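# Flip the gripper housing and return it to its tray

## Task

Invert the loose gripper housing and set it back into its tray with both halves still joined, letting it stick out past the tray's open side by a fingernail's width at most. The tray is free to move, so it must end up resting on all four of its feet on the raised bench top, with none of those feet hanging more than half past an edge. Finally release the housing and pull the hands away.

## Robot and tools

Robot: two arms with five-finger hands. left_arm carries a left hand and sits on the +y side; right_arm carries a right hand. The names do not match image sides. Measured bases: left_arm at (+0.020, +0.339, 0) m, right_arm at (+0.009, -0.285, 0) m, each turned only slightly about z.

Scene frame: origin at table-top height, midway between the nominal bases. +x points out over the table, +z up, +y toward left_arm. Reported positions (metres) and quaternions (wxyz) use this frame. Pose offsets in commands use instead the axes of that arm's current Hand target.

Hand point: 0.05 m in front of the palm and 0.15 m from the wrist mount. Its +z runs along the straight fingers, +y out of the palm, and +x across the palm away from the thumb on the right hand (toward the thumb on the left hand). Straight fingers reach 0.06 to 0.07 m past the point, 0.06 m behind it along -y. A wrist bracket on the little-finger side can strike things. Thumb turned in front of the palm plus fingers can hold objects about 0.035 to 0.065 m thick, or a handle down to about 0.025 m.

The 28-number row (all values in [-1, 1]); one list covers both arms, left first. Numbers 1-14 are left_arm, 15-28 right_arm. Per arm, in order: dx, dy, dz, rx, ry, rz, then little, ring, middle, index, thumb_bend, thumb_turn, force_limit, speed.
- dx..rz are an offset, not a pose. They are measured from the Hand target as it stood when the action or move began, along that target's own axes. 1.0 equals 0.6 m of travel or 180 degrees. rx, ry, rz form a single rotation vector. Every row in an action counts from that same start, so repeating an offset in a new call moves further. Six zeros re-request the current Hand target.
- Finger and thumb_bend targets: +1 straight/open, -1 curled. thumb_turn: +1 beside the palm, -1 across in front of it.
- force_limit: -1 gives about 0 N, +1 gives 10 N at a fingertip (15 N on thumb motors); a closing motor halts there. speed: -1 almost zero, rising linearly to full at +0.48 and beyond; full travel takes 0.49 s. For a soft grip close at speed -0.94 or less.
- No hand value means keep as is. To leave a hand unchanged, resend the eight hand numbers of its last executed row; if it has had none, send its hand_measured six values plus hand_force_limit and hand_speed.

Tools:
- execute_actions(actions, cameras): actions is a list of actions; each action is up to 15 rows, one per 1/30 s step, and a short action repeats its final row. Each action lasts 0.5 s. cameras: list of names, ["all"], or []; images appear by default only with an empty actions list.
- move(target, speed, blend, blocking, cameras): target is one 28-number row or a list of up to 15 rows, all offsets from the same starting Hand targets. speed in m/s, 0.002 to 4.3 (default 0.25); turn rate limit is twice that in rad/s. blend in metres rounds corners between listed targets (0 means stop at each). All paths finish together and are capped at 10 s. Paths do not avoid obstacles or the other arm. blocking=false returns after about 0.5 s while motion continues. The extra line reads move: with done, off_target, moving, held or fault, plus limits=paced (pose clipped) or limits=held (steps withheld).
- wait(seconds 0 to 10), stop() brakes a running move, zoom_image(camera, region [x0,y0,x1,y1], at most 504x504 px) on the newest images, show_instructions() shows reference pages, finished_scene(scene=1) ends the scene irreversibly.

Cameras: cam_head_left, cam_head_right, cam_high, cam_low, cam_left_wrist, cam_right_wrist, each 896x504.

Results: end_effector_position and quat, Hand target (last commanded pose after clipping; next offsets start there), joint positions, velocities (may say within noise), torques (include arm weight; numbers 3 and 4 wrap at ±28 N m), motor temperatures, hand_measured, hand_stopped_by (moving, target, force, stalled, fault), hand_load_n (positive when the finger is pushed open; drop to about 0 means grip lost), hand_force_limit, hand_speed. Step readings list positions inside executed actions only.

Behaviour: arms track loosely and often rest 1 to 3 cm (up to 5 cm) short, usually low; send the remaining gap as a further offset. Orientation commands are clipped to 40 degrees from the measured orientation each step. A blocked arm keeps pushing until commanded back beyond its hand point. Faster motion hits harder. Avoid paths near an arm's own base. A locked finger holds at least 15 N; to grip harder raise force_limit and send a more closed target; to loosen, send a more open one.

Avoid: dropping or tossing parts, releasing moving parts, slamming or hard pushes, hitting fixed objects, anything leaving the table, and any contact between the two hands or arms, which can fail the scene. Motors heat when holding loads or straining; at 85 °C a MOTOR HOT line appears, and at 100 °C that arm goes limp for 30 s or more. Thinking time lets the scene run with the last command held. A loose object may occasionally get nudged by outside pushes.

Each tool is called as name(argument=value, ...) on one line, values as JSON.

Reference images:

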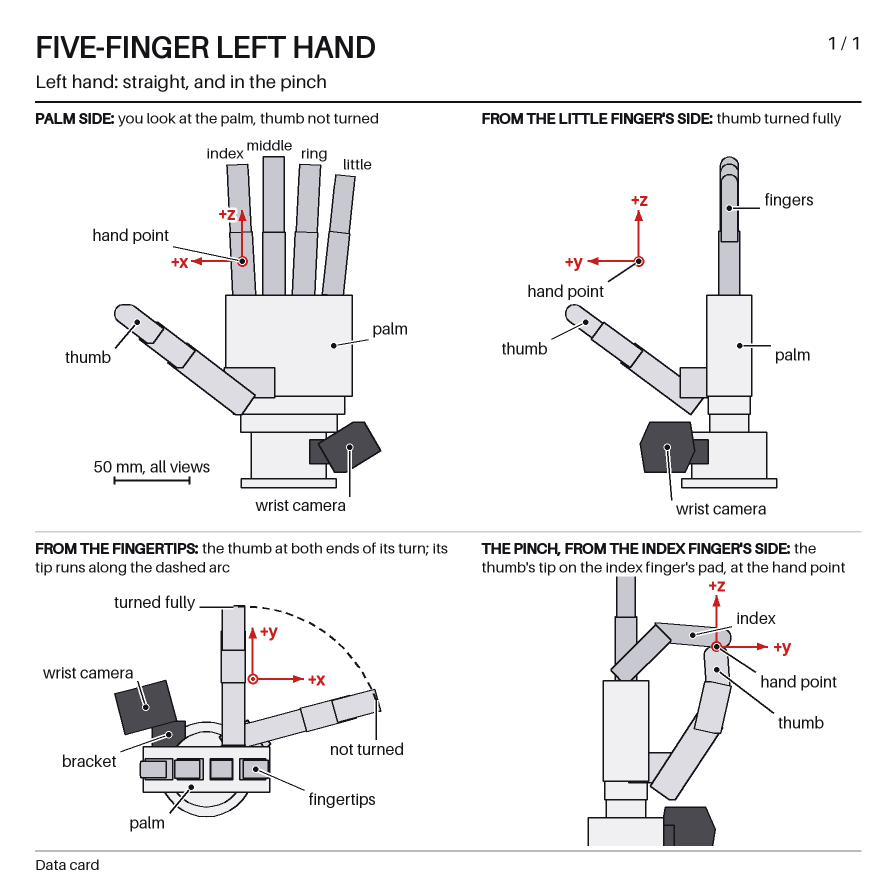

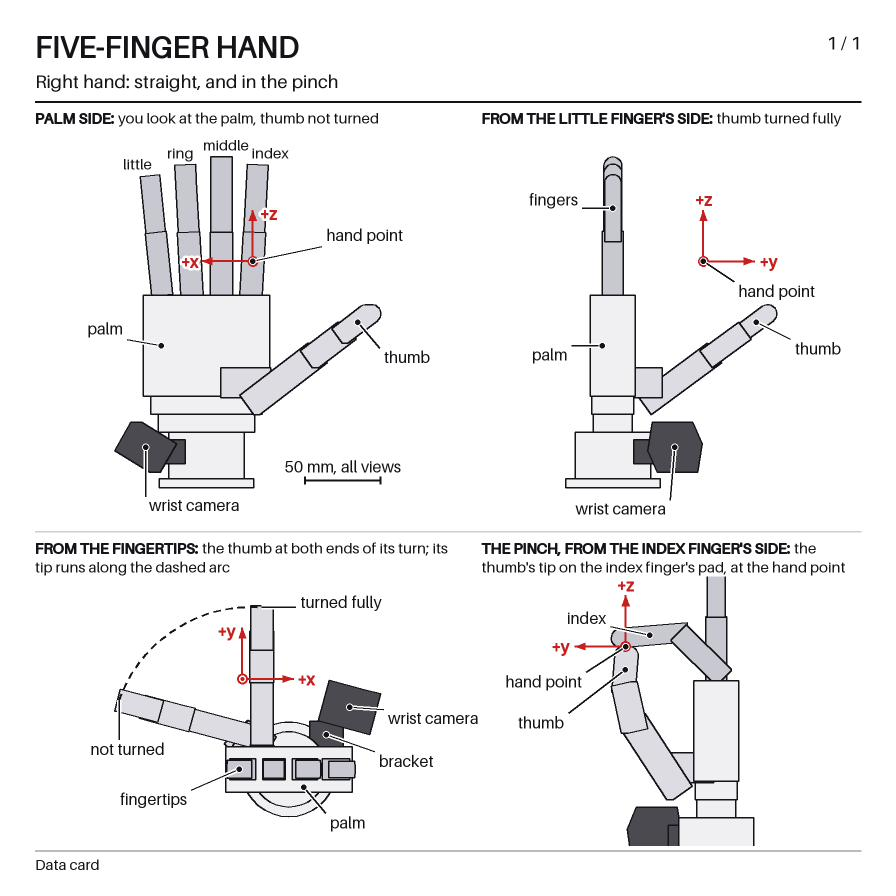

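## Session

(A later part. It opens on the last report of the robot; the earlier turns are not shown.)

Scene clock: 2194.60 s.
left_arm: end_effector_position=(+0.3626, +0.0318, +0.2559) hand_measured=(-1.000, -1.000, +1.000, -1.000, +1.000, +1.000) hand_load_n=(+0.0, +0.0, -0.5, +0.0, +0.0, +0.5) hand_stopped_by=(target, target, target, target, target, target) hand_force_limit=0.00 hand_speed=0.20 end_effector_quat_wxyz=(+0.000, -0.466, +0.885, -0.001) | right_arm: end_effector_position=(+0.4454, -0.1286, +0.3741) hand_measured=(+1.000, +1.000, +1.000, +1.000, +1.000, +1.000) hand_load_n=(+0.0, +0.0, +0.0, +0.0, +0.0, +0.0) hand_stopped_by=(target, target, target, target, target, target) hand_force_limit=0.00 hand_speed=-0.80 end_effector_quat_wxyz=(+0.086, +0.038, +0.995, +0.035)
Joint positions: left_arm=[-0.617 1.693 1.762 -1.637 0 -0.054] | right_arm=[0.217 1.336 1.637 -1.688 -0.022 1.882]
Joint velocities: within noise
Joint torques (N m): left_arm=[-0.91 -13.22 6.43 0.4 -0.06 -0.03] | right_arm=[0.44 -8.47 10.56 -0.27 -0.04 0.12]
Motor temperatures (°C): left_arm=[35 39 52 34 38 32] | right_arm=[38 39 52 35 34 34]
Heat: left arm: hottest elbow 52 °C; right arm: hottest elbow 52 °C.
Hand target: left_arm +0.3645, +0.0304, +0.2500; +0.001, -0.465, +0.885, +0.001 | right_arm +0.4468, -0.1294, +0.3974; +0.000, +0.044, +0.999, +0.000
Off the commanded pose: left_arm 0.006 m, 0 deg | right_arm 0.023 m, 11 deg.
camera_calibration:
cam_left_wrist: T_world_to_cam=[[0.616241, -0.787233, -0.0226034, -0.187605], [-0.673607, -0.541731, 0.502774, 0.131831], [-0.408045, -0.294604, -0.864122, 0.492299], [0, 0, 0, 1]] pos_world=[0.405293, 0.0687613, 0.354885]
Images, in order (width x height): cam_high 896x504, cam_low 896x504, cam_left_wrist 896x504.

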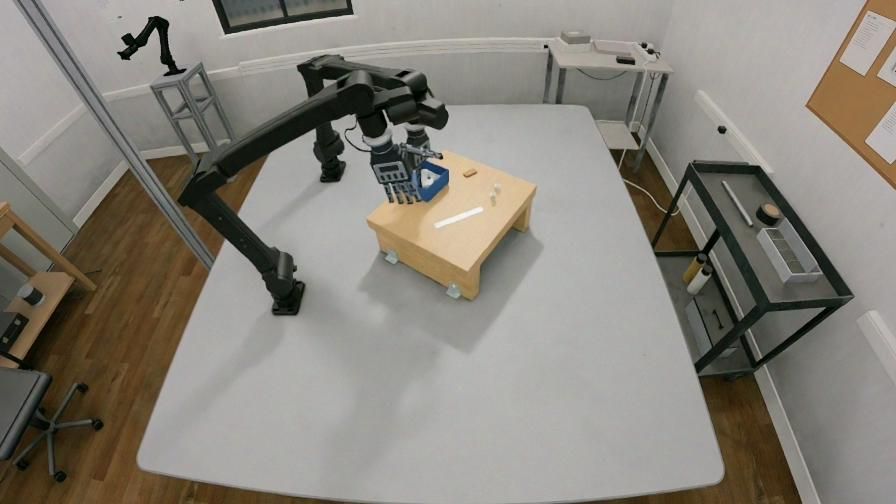

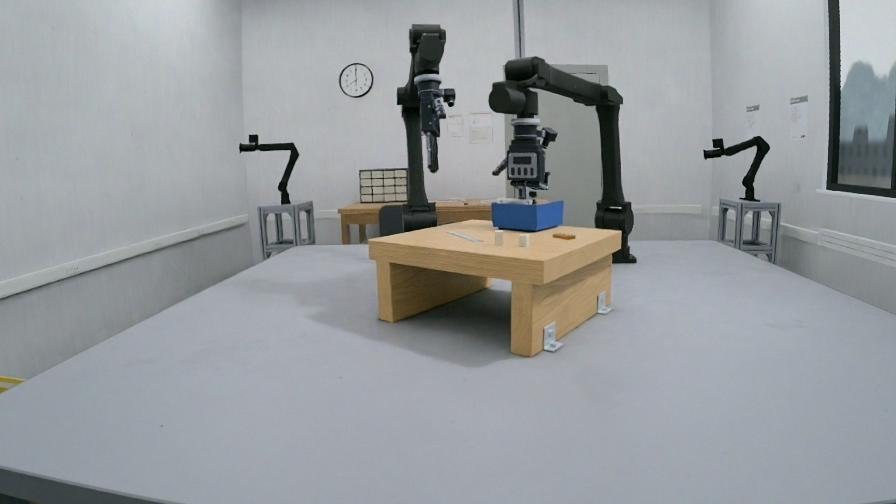

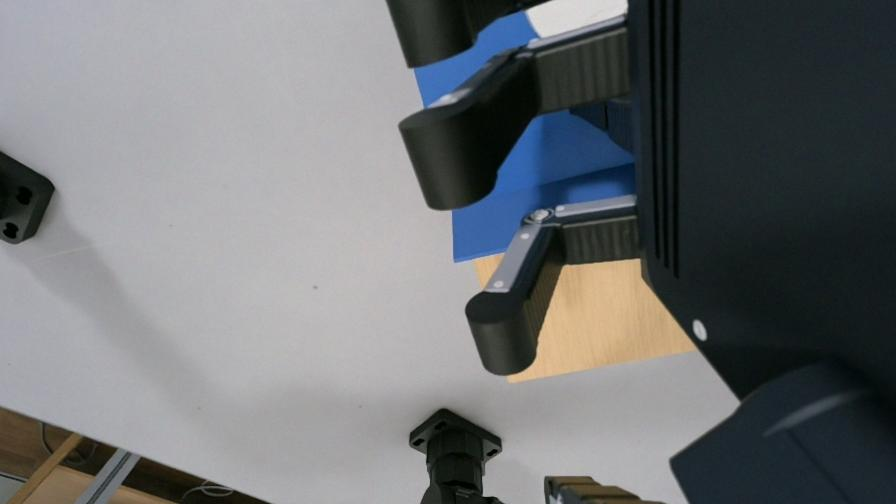

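execute_actions(actions=[], cameras=["cam_right_wrist","cam_high","cam_low"])

zoom_image(camera="cam_right_wrist", region=[525, 95, 665, 245])

zoom_image(camera="cam_high", region=[410, 155, 455, 205])

Scene clock: 2243.87 s.
left_arm: end_effector_position=(+0.3626, +0.0318, +0.2559) hand_measured=(-1.000, -1.000, +1.000, -1.000, +1.000, +1.000) hand_load_n=(+0.0, +0.0, +0.0, +0.5, +0.0, +0.0) hand_stopped_by=(target, target, target, target, target, target) hand_force_limit=0.00 hand_speed=0.20 end_effector_quat_wxyz=(+0.000, -0.466, +0.885, -0.001) | right_arm: end_effector_position=(+0.4454, -0.1286, +0.3741) hand_measured=(+1.000, +1.000, +1.000, +1.000, +1.000, +1.000) hand_load_n=(+0.0, +0.0, +0.0, +0.0, -0.5, +0.0) hand_stopped_by=(target, target, target, target, target, target) hand_force_limit=0.00 hand_speed=-0.80 end_effector_quat_wxyz=(+0.086, +0.038, +0.995, +0.035)
Joint positions: left_arm=[-0.617 1.693 1.762 -1.637 0 -0.054] | right_arm=[0.217 1.336 1.637 -1.688 -0.022 1.882]
Joint velocities: within noise
Joint torques (N m): left_arm=[-0.97 -13.16 6.42 0.35 -0.06 -0.03] | right_arm=[0.44 -8.47 10.56 -0.25 -0.04 0.12]
Motor temperatures (°C): left_arm=[35 40 50 34 38 32] | right_arm=[38 39 53 35 34 34]
Heat: left arm: hottest elbow 50 °C; right arm: hottest elbow 53 °C.
Hand target: left_arm +0.3645, +0.0304, +0.2500; +0.001, -0.465, +0.885, +0.001 | right_arm +0.4468, -0.1294, +0.3974; +0.000, +0.044, +0.999, +0.000
Off the commanded pose: left_arm 0.006 m, 0 deg | right_arm 0.023 m, 11 deg.
camera_calibration:
cam_right_wrist: T_world_to_cam=[[-0.246057, 0.969105, 0.0170772, 0.223408], [0.73774, 0.175828, 0.651786, -0.545528], [0.628646, 0.172975, -0.758211, 0.140377], [0, 0, 0, 1]] pos_world=[0.369182, -0.144869, 0.458187]
Images, in order (width x height): cam_high 896x504, cam_low 896x504, cam_right_wrist 896x504.

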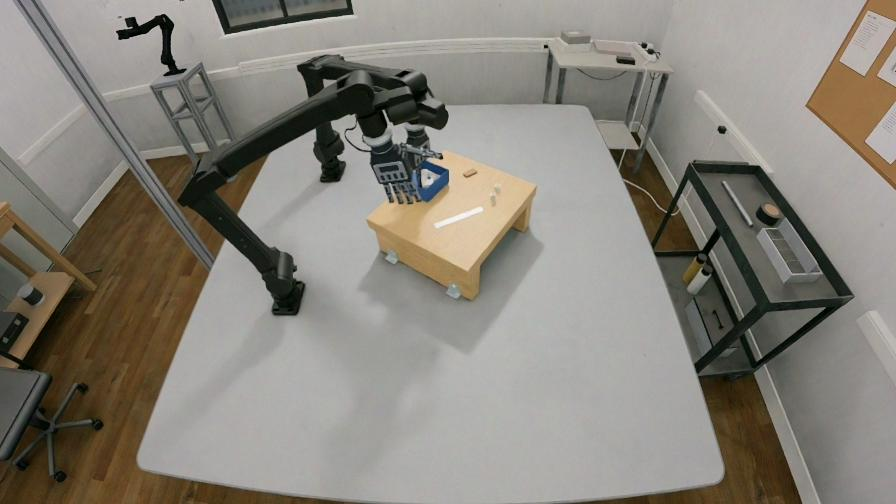

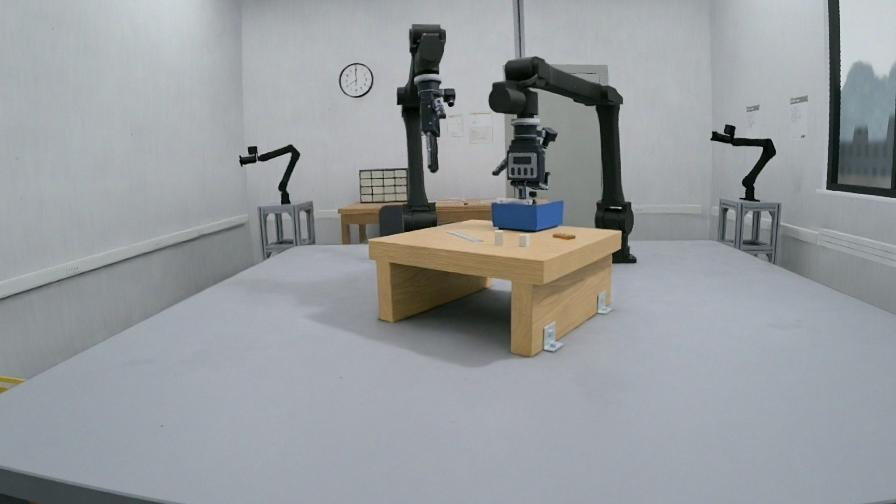

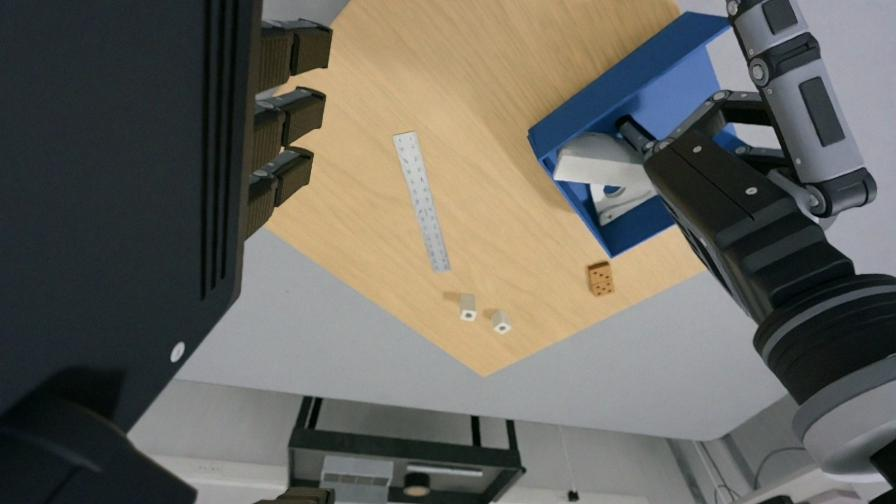

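Scaled by 3.360 from the camera's 896x504 image, which has a finer 1280x720 frame.

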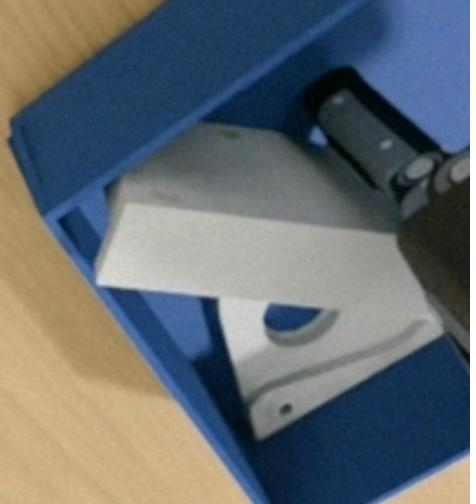

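Scaled by 10.080 from the camera's 896x504 image, which has a finer 1280x720 frame.

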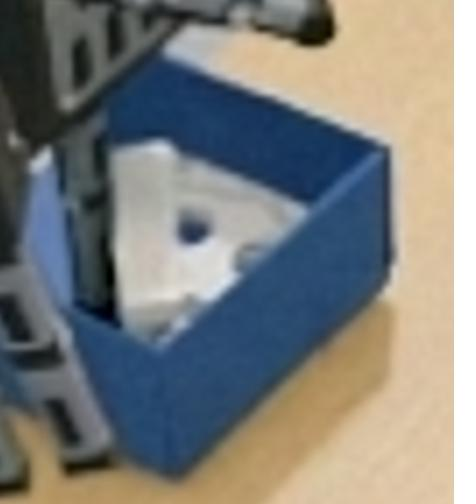

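move(target=[0.0233,0.0133,0,0,0,0,-1,-1,1,-1,1,1,0,0.2,0,0,0,0,0,0,1,1,1,1,1,1,0,-0.8], speed=0.03, cameras=["cam_head_left","cam_head_right","cam_right_wrist","cam_high"])

zoom_image(camera="cam_right_wrist", region=[520, 60, 760, 260])

zoom_image(camera="cam_high", region=[395, 150, 465, 210])

zoom_image(camera="cam_head_left", region=[410, 160, 510, 250])

zoom_image(camera="cam_head_right", region=[420, 160, 520, 250])

Scene clock: 2299.57 s.
left_arm: end_effector_position=(+0.3530, +0.0268, +0.2542) hand_measured=(-1.000, -1.000, +1.000, -1.000, +1.000, +1.000) hand_load_n=(+0.0, +0.0, -0.5, +0.5, +0.0, +0.0) hand_stopped_by=(target, target, target, target, target, target) hand_force_limit=0.00 hand_speed=0.20 end_effector_quat_wxyz=(+0.002, -0.463, +0.886, +0.002) | right_arm: end_effector_position=(+0.4454, -0.1286, +0.3741) hand_measured=(+1.000, +1.000, +1.000, +1.000, +1.000, +1.000) hand_load_n=(+0.0, +0.0, +0.0, +0.0, +0.0, +0.0) hand_stopped_by=(target, target, target, target, target, target) hand_force_limit=0.00 hand_speed=-0.80 end_effector_quat_wxyz=(+0.086, +0.038, +0.995, +0.035)
Joint positions: left_arm=[-0.639 1.685 1.746 -1.634 -0.004 -0.069] | right_arm=[0.217 1.336 1.637 -1.688 -0.022 1.882]
Joint torques (N m): left_arm=[-1.2 -13.74 5.79 0.51 0.12 -0.14] | right_arm=[0.44 -8.47 10.56 -0.27 -0.04 0.12]
Heat: left arm: hottest elbow 49 °C; right arm: hottest elbow 53 °C.
Hand target: left_arm +0.3501, +0.0234, +0.2500; +0.001, -0.465, +0.885, +0.000 | right_arm +0.4468, -0.1294, +0.3974; +0.000, +0.044, +0.999, +0.000
Off the commanded pose: left_arm 0.006 m, 0 deg | right_arm 0.023 m, 11 deg.
joint sent to its limit (right arm) — joint 4 (wrist pitch), lower limit. The joint targets are off in orientation, not in position.
move: off_target (right_arm)
camera_calibration:
cam_right_wrist: T_world_to_cam=[[-0.246057, 0.969105, 0.0170772, 0.223408], [0.73774, 0.175828, 0.651786, -0.545528], [0.628646, 0.172975, -0.758211, 0.140377], [0, 0, 0, 1]] pos_world=[0.369182, -0.144869, 0.458187]
Images, in order (width x height): cam_head_left 896x504, cam_head_right 896x504, cam_high 896x504, cam_right_wrist 896x504.

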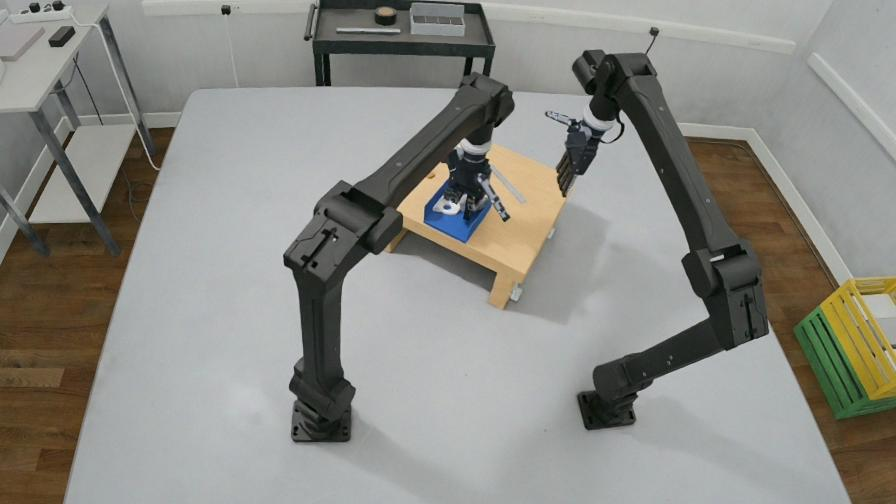

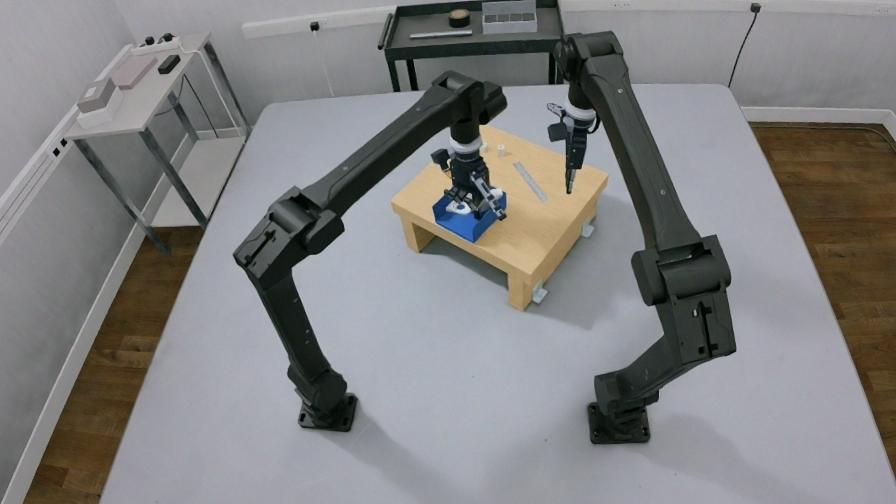

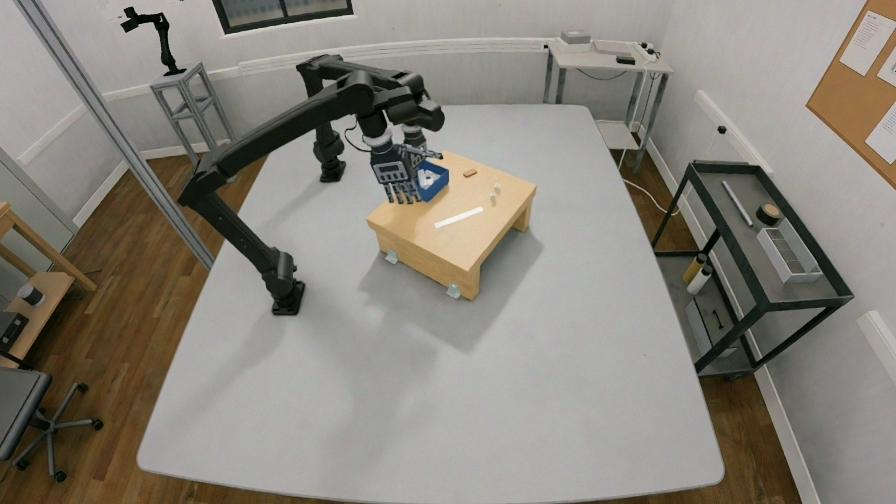

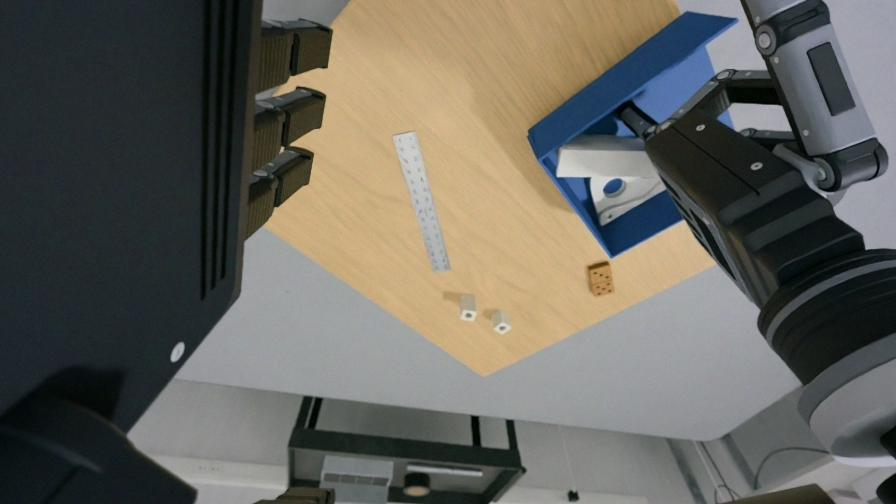

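Scaled by 2.100 from the camera's 896x504 image, which has a finer 1280x720 frame.

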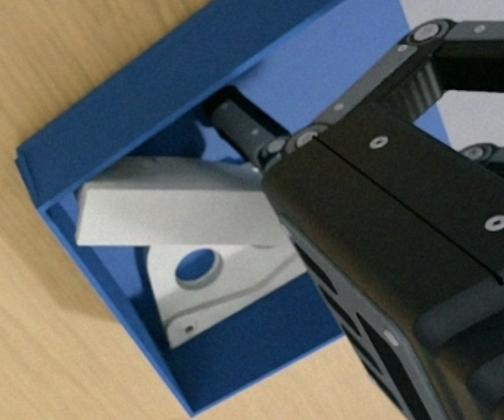

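Scaled by 7.200 from the camera's 896x504 image, which has a finer 1280x720 frame.

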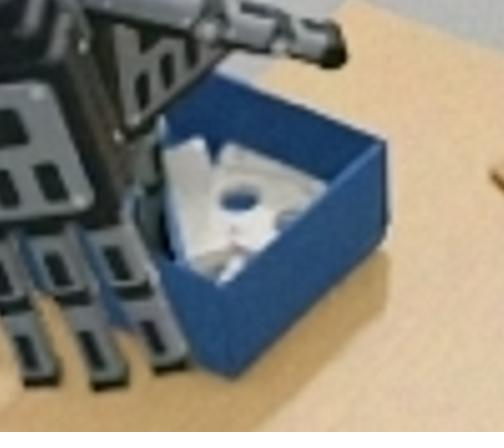

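Scaled by 5.040 from the camera's 896x504 image, which has a finer 1280x720 frame.

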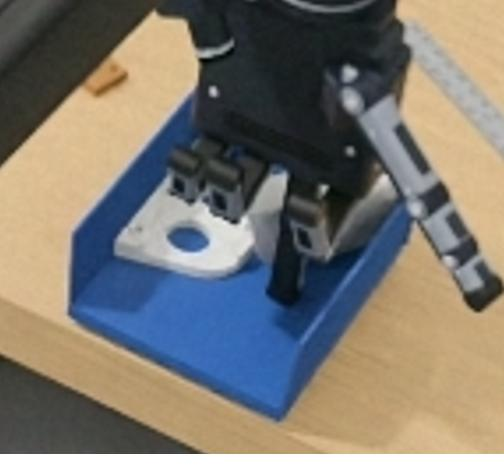

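Scaled by 5.040 from the camera's 896x504 image, which has a finer 1280x720 frame.

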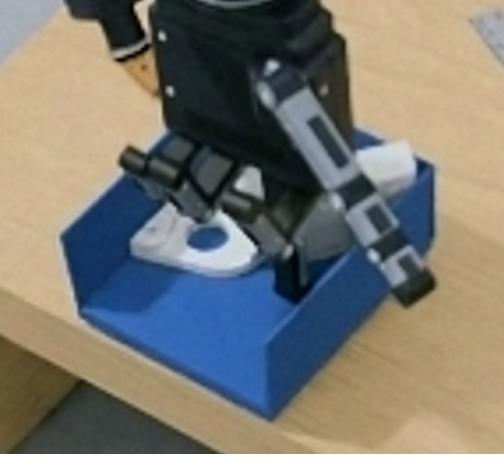

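zoom_image(camera="cam_right_wrist", region=[535, 110, 655, 240])

zoom_image(camera="cam_head_right", region=[470, 180, 510, 225])

zoom_image(camera="cam_head_left", region=[440, 180, 500, 230])

zoom_image(camera="cam_high", region=[412, 162, 450, 205])

Scaled by 3.877 from the camera's 896x504 image, which has a finer 1280x720 frame.

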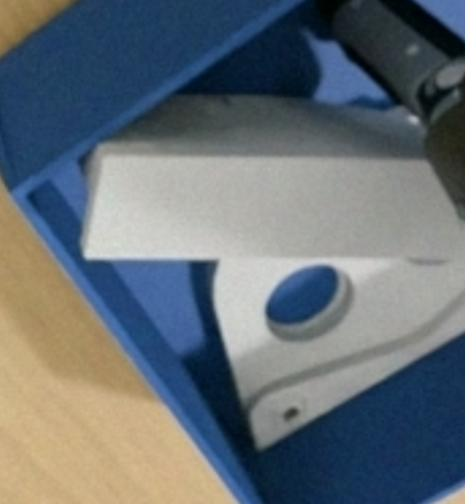

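Scaled by 11.200 from the camera's 896x504 image, which has a finer 1280x720 frame.

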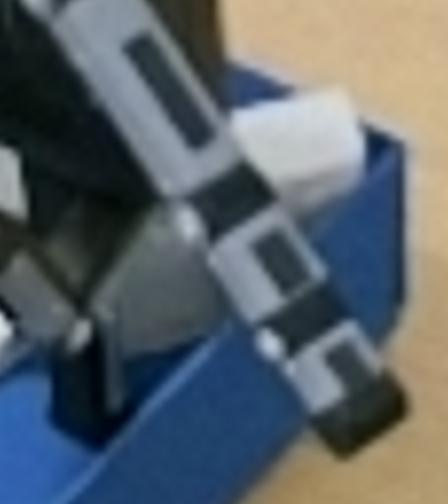

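Scaled by 8.400 from the camera's 896x504 image, which has a finer 1280x720 frame.

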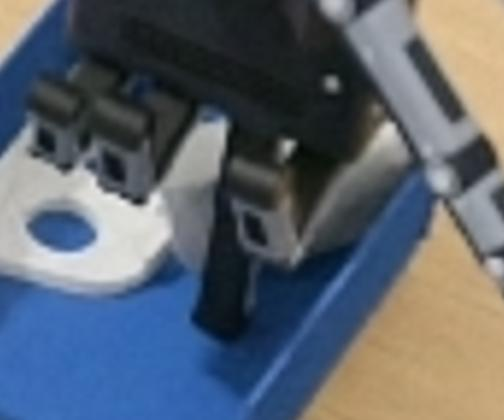

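Scaled by 11.721 from the camera's 896x504 image, which has a finer 1280x720 frame.

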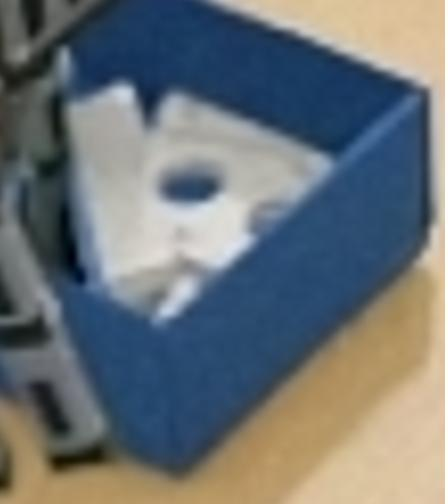

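move(target=[0,0.022,0,0,0,0,-1,-1,1,-1,1,1,0,0.2,0,0,0,0,0,0,1,1,1,1,1,1,0,-0.8], speed=0.03, cameras=["cam_right_wrist","cam_head_left"])

zoom_image(camera="cam_right_wrist", region=[520, 60, 760, 260])

zoom_image(camera="cam_head_left", region=[410, 160, 510, 250])

Scene clock: 2523.83 s.
left_arm: end_effector_position=(+0.3469, +0.0309, +0.2530) hand_measured=(-1.000, -1.000, +1.000, -1.000, +1.000, +1.000) hand_load_n=(+0.0, +0.0, +0.5, +0.0, +0.0, +0.0) hand_stopped_by=(target, target, target, target, target, target) hand_force_limit=0.00 hand_speed=0.20 end_effector_quat_wxyz=(+0.005, -0.464, +0.886, -0.005) | right_arm: end_effector_position=(+0.4454, -0.1286, +0.3741) hand_measured=(+1.000, +1.000, +1.000, +1.000, +1.000, +1.000) hand_load_n=(+0.0, +0.0, +0.0, +0.0, +0.0, +0.0) hand_stopped_by=(target, target, target, target, target, target) hand_force_limit=0.00 hand_speed=-0.80 end_effector_quat_wxyz=(+0.086, +0.038, +0.995, +0.035)
Joint positions: left_arm=[-0.64 1.653 1.704 -1.609 -0.004 -0.073] | right_arm=[0.217 1.336 1.637 -1.688 -0.022 1.882]
Joint torques (N m): left_arm=[-1.44 -13.74 5.56 -0.05 0.13 -0.15] | right_arm=[0.44 -8.47 10.55 -0.27 -0.04 0.12]
Heat: left arm: hottest elbow 48 °C; right arm: hottest elbow 54 °C.
Hand target: left_arm +0.3392, +0.0308, +0.2499; +0.001, -0.465, +0.885, +0.001 | right_arm +0.4468, -0.1294, +0.3974; +0.000, +0.044, +0.999, +0.000
Off the commanded pose: left_arm 0.008 m, 1 deg | right_arm 0.023 m, 11 deg.
joint sent to its limit (right arm) — joint 4 (wrist pitch), lower limit. The joint targets are off in orientation, not in position.
move: off_target (right_arm)
camera_calibration:
cam_right_wrist: T_world_to_cam=[[-0.246057, 0.969105, 0.0170772, 0.223408], [0.73774, 0.175828, 0.651786, -0.545528], [0.628646, 0.172975, -0.758211, 0.140377], [0, 0, 0, 1]] pos_world=[0.369182, -0.144869, 0.458187]
Images, in order (width x height): cam_head_left 896x504, cam_right_wrist 896x504.

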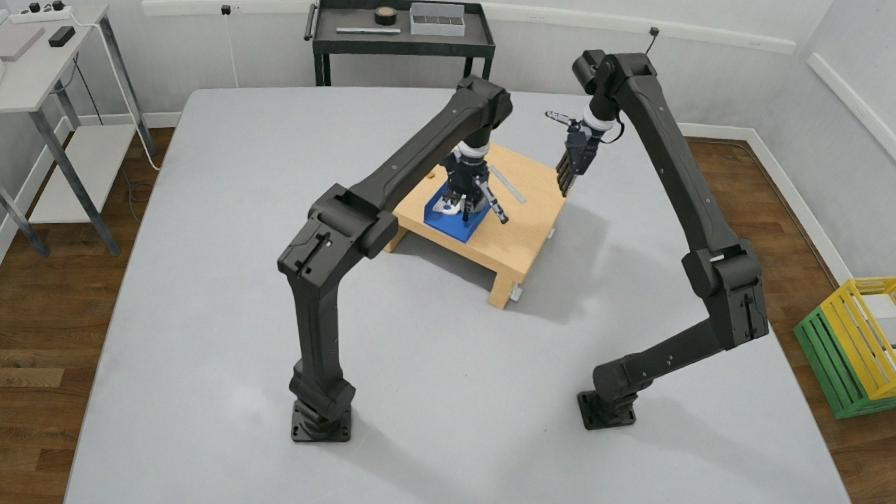

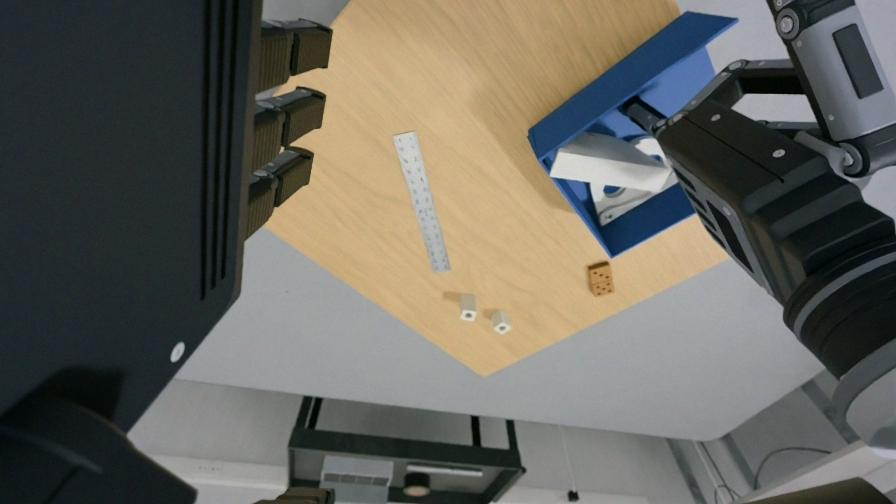

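Scaled by 2.100 from the camera's 896x504 image, which has a finer 1280x720 frame.

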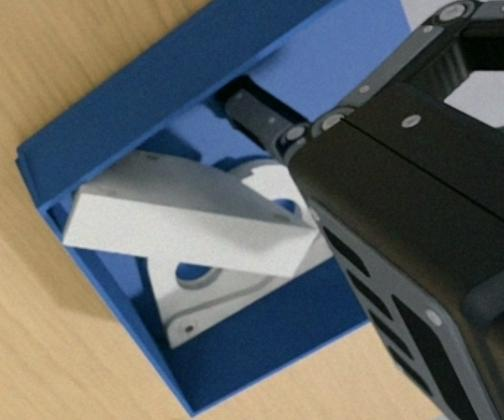

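Scaled by 5.040 from the camera's 896x504 image, which has a finer 1280x720 frame.

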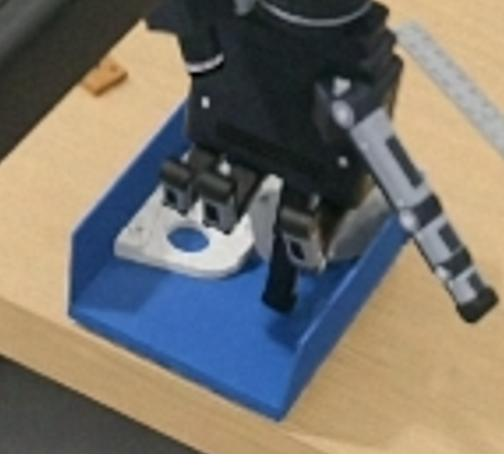

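move(target=[[0,0.03,-0.05,0,0,0,-1,-1,1,-1,1,1,0,0.2,0,0,0,0,0,0,1,1,1,1,1,1,0,-0.8],[0,0.06,-0.2,0,0,0,-1,-1,1,-1,1,1,0,0.2,0,0,0,0,0,0,1,1,1,1,1,1,0,-0.8],[0,0.2,-0.25,0,0,0,-1,-1,1,-1,1,1,0,0.2,0,0,0,0,0,0,1,1,1,1,1,1,0,-0.8]], speed=[0.04,0.1,0.25], blend=[0.005,0.02,0], cameras=["cam_right_wrist","cam_head_left","cam_head_right","cam_high","cam_low"])

zoom_image(camera="cam_right_wrist", region=[520, 60, 720, 260])

zoom_image(camera="cam_head_left", region=[415, 165, 505, 255])

zoom_image(camera="cam_head_right", region=[425, 165, 515, 255])

zoom_image(camera="cam_high", region=[405, 155, 455, 205])

Scene clock: 2546.43 s.
left_arm: end_effector_position=(+0.2433, +0.1001, +0.4009) hand_measured=(-1.000, -1.000, +1.000, -1.000, +1.000, +1.000) hand_load_n=(+0.0, +0.0, +0.0, +0.0, +0.0, +0.0) hand_stopped_by=(target, target, target, target, target, target) hand_force_limit=0.00 hand_speed=0.20 end_effector_quat_wxyz=(+0.048, -0.458, +0.875, -0.146) | right_arm: end_effector_position=(+0.4454, -0.1286, +0.3741) hand_measured=(+1.000, +1.000, +1.000, +1.000, +1.000, +1.000) hand_load_n=(+0.0, +0.0, +0.0, +0.0, -0.5, +0.0) hand_stopped_by=(target, target, target, target, target, target) hand_force_limit=0.00 hand_speed=-0.80 end_effector_quat_wxyz=(+0.086, +0.038, +0.995, +0.035)
Joint positions: left_arm=[-0.655 1.213 1.656 -1.706 0.023 -0.09] | right_arm=[0.217 1.336 1.637 -1.688 -0.022 1.882]
Joint torques (N m): left_arm=[-1.2 -6.48 6.37 0.31 0.21 -0.16] | right_arm=[0.44 -8.47 10.55 -0.27 -0.04 0.12]
Heat: left arm: hottest elbow 48 °C; right arm: hottest elbow 54 °C.
Hand target: left_arm +0.2401, +0.0986, +0.3999; +0.001, -0.466, +0.885, +0.001 | right_arm +0.4468, -0.1294, +0.3974; +0.000, +0.044, +0.999, +0.000
Off the commanded pose: left_arm 0.004 m, 18 deg | right_arm 0.023 m, 11 deg.
joint sent to its limit (left arm) — joint 4 (wrist pitch), lower limit. The joint targets are off in orientation, not in position.
joint sent to its limit (right arm) — joint 4 (wrist pitch), lower limit. The joint targets are off in orientation, not in position.
move: off_target (left_arm, right_arm)
camera_calibration:
cam_right_wrist: T_world_to_cam=[[-0.246057, 0.969105, 0.0170772, 0.223408], [0.73774, 0.175828, 0.651786, -0.545528], [0.628646, 0.172975, -0.758211, 0.140377], [0, 0, 0, 1]] pos_world=[0.369182, -0.144869, 0.458187]
Images, in order (width x height): cam_head_left 896x504, cam_head_right 896x504, cam_high 896x504, cam_low 896x504, cam_right_wrist 896x504.

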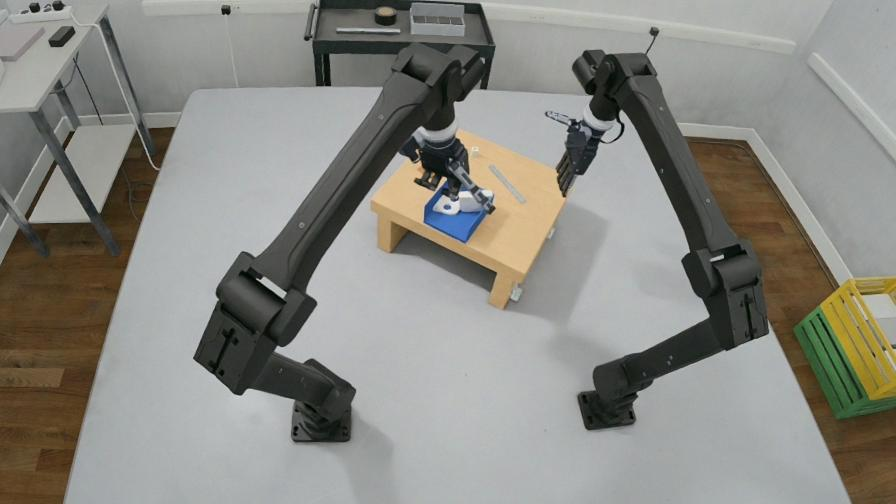

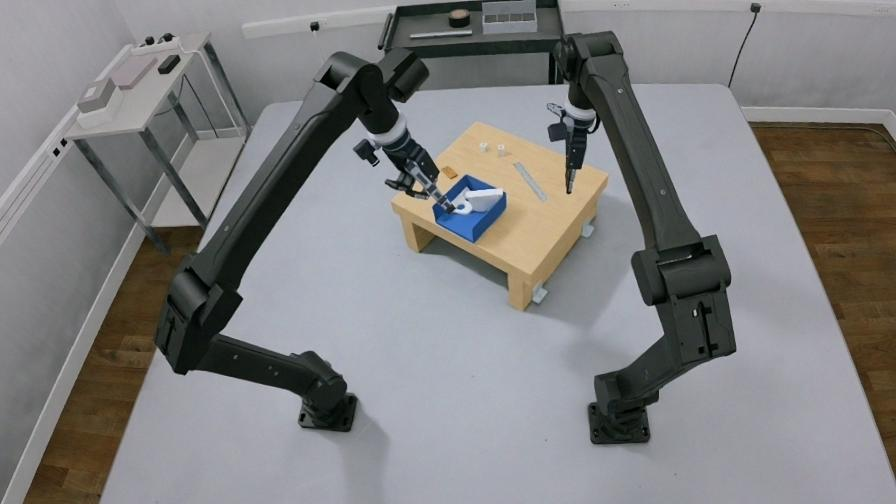

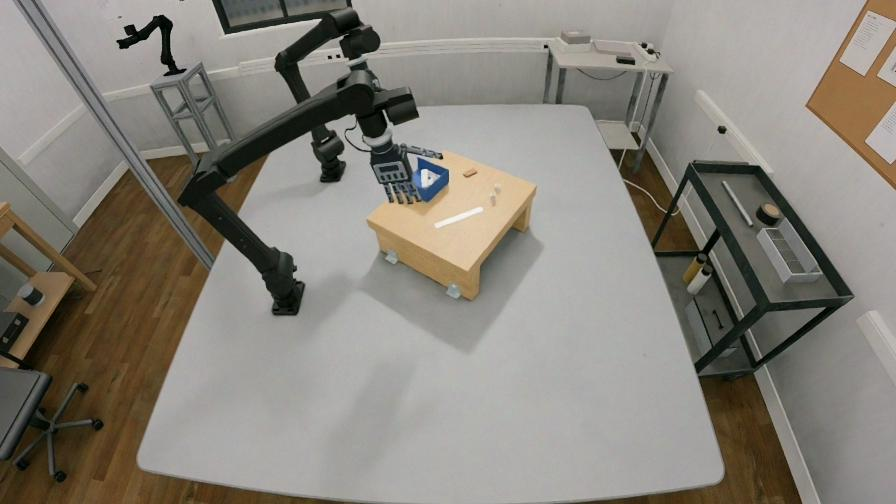

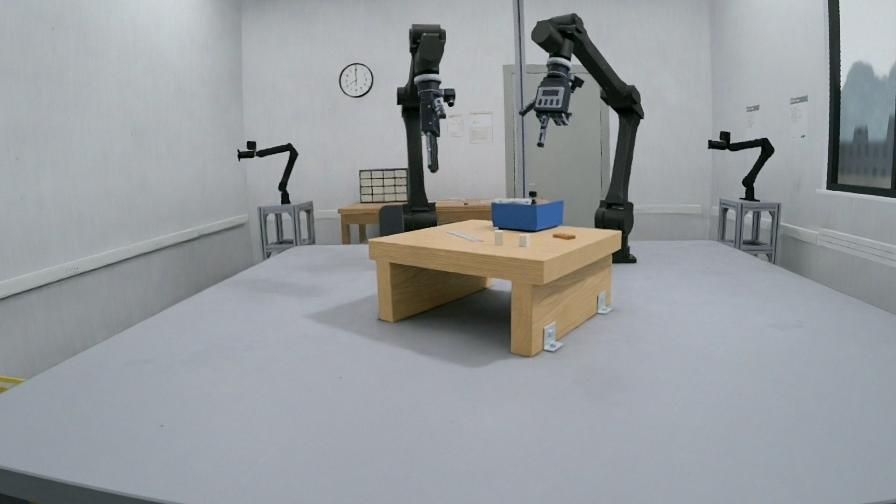

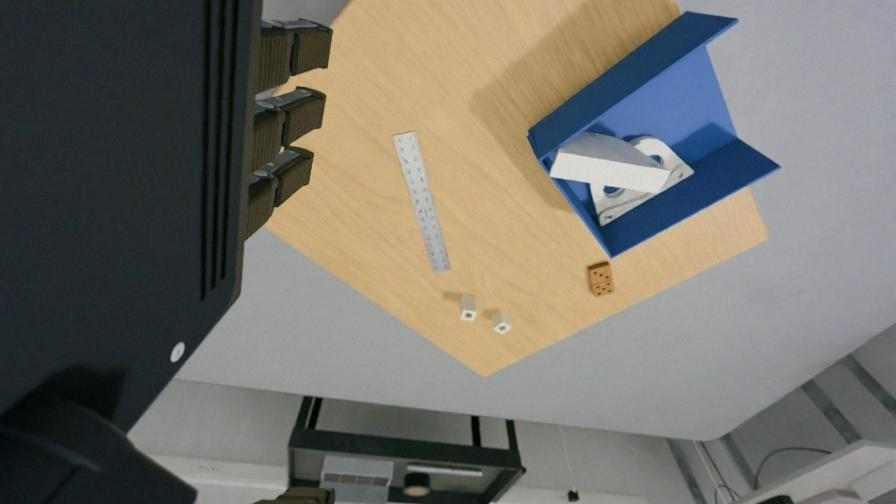

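Scaled by 2.520 from the camera's 896x504 image, which has a finer 1280x720 frame.

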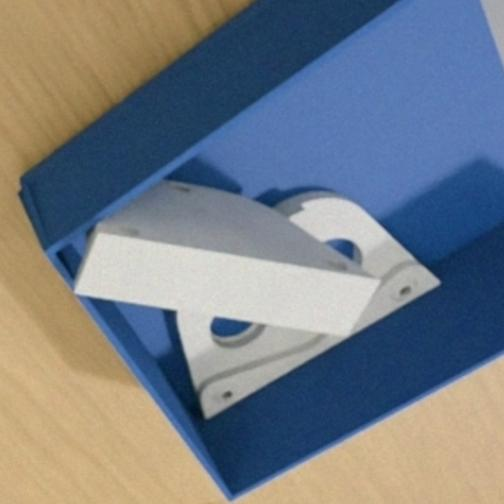

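Scaled by 5.600 from the camera's 896x504 image, which has a finer 1280x720 frame.

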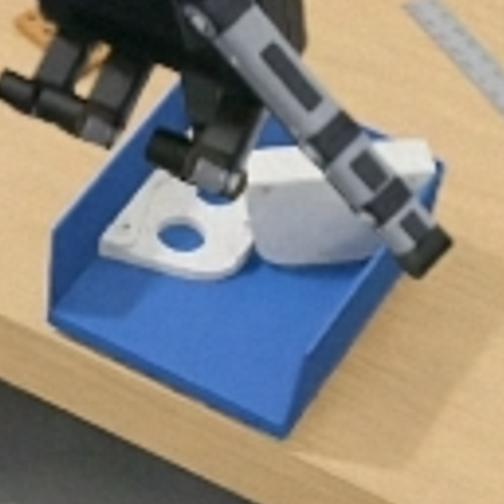

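Scaled by 5.600 from the camera's 896x504 image, which has a finer 1280x720 frame.

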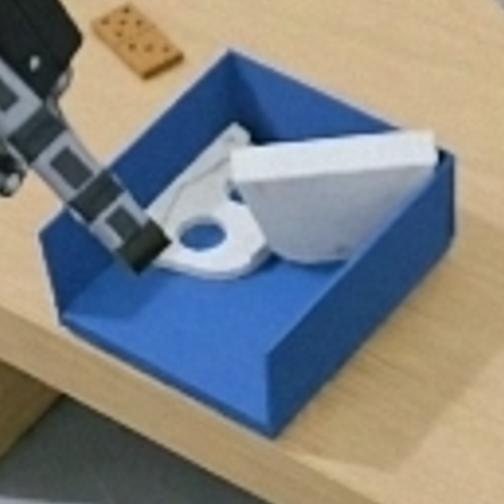

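Scaled by 10.080 from the camera's 896x504 image, which has a finer 1280x720 frame.

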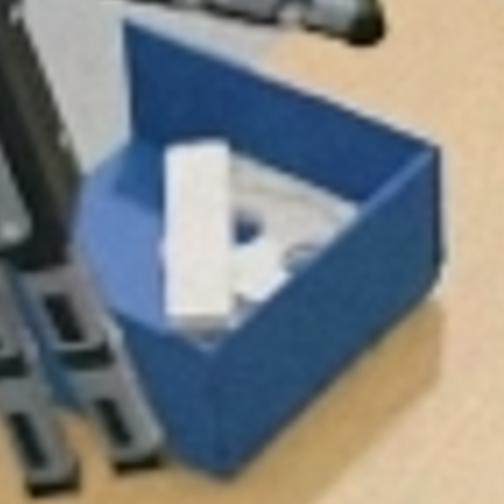

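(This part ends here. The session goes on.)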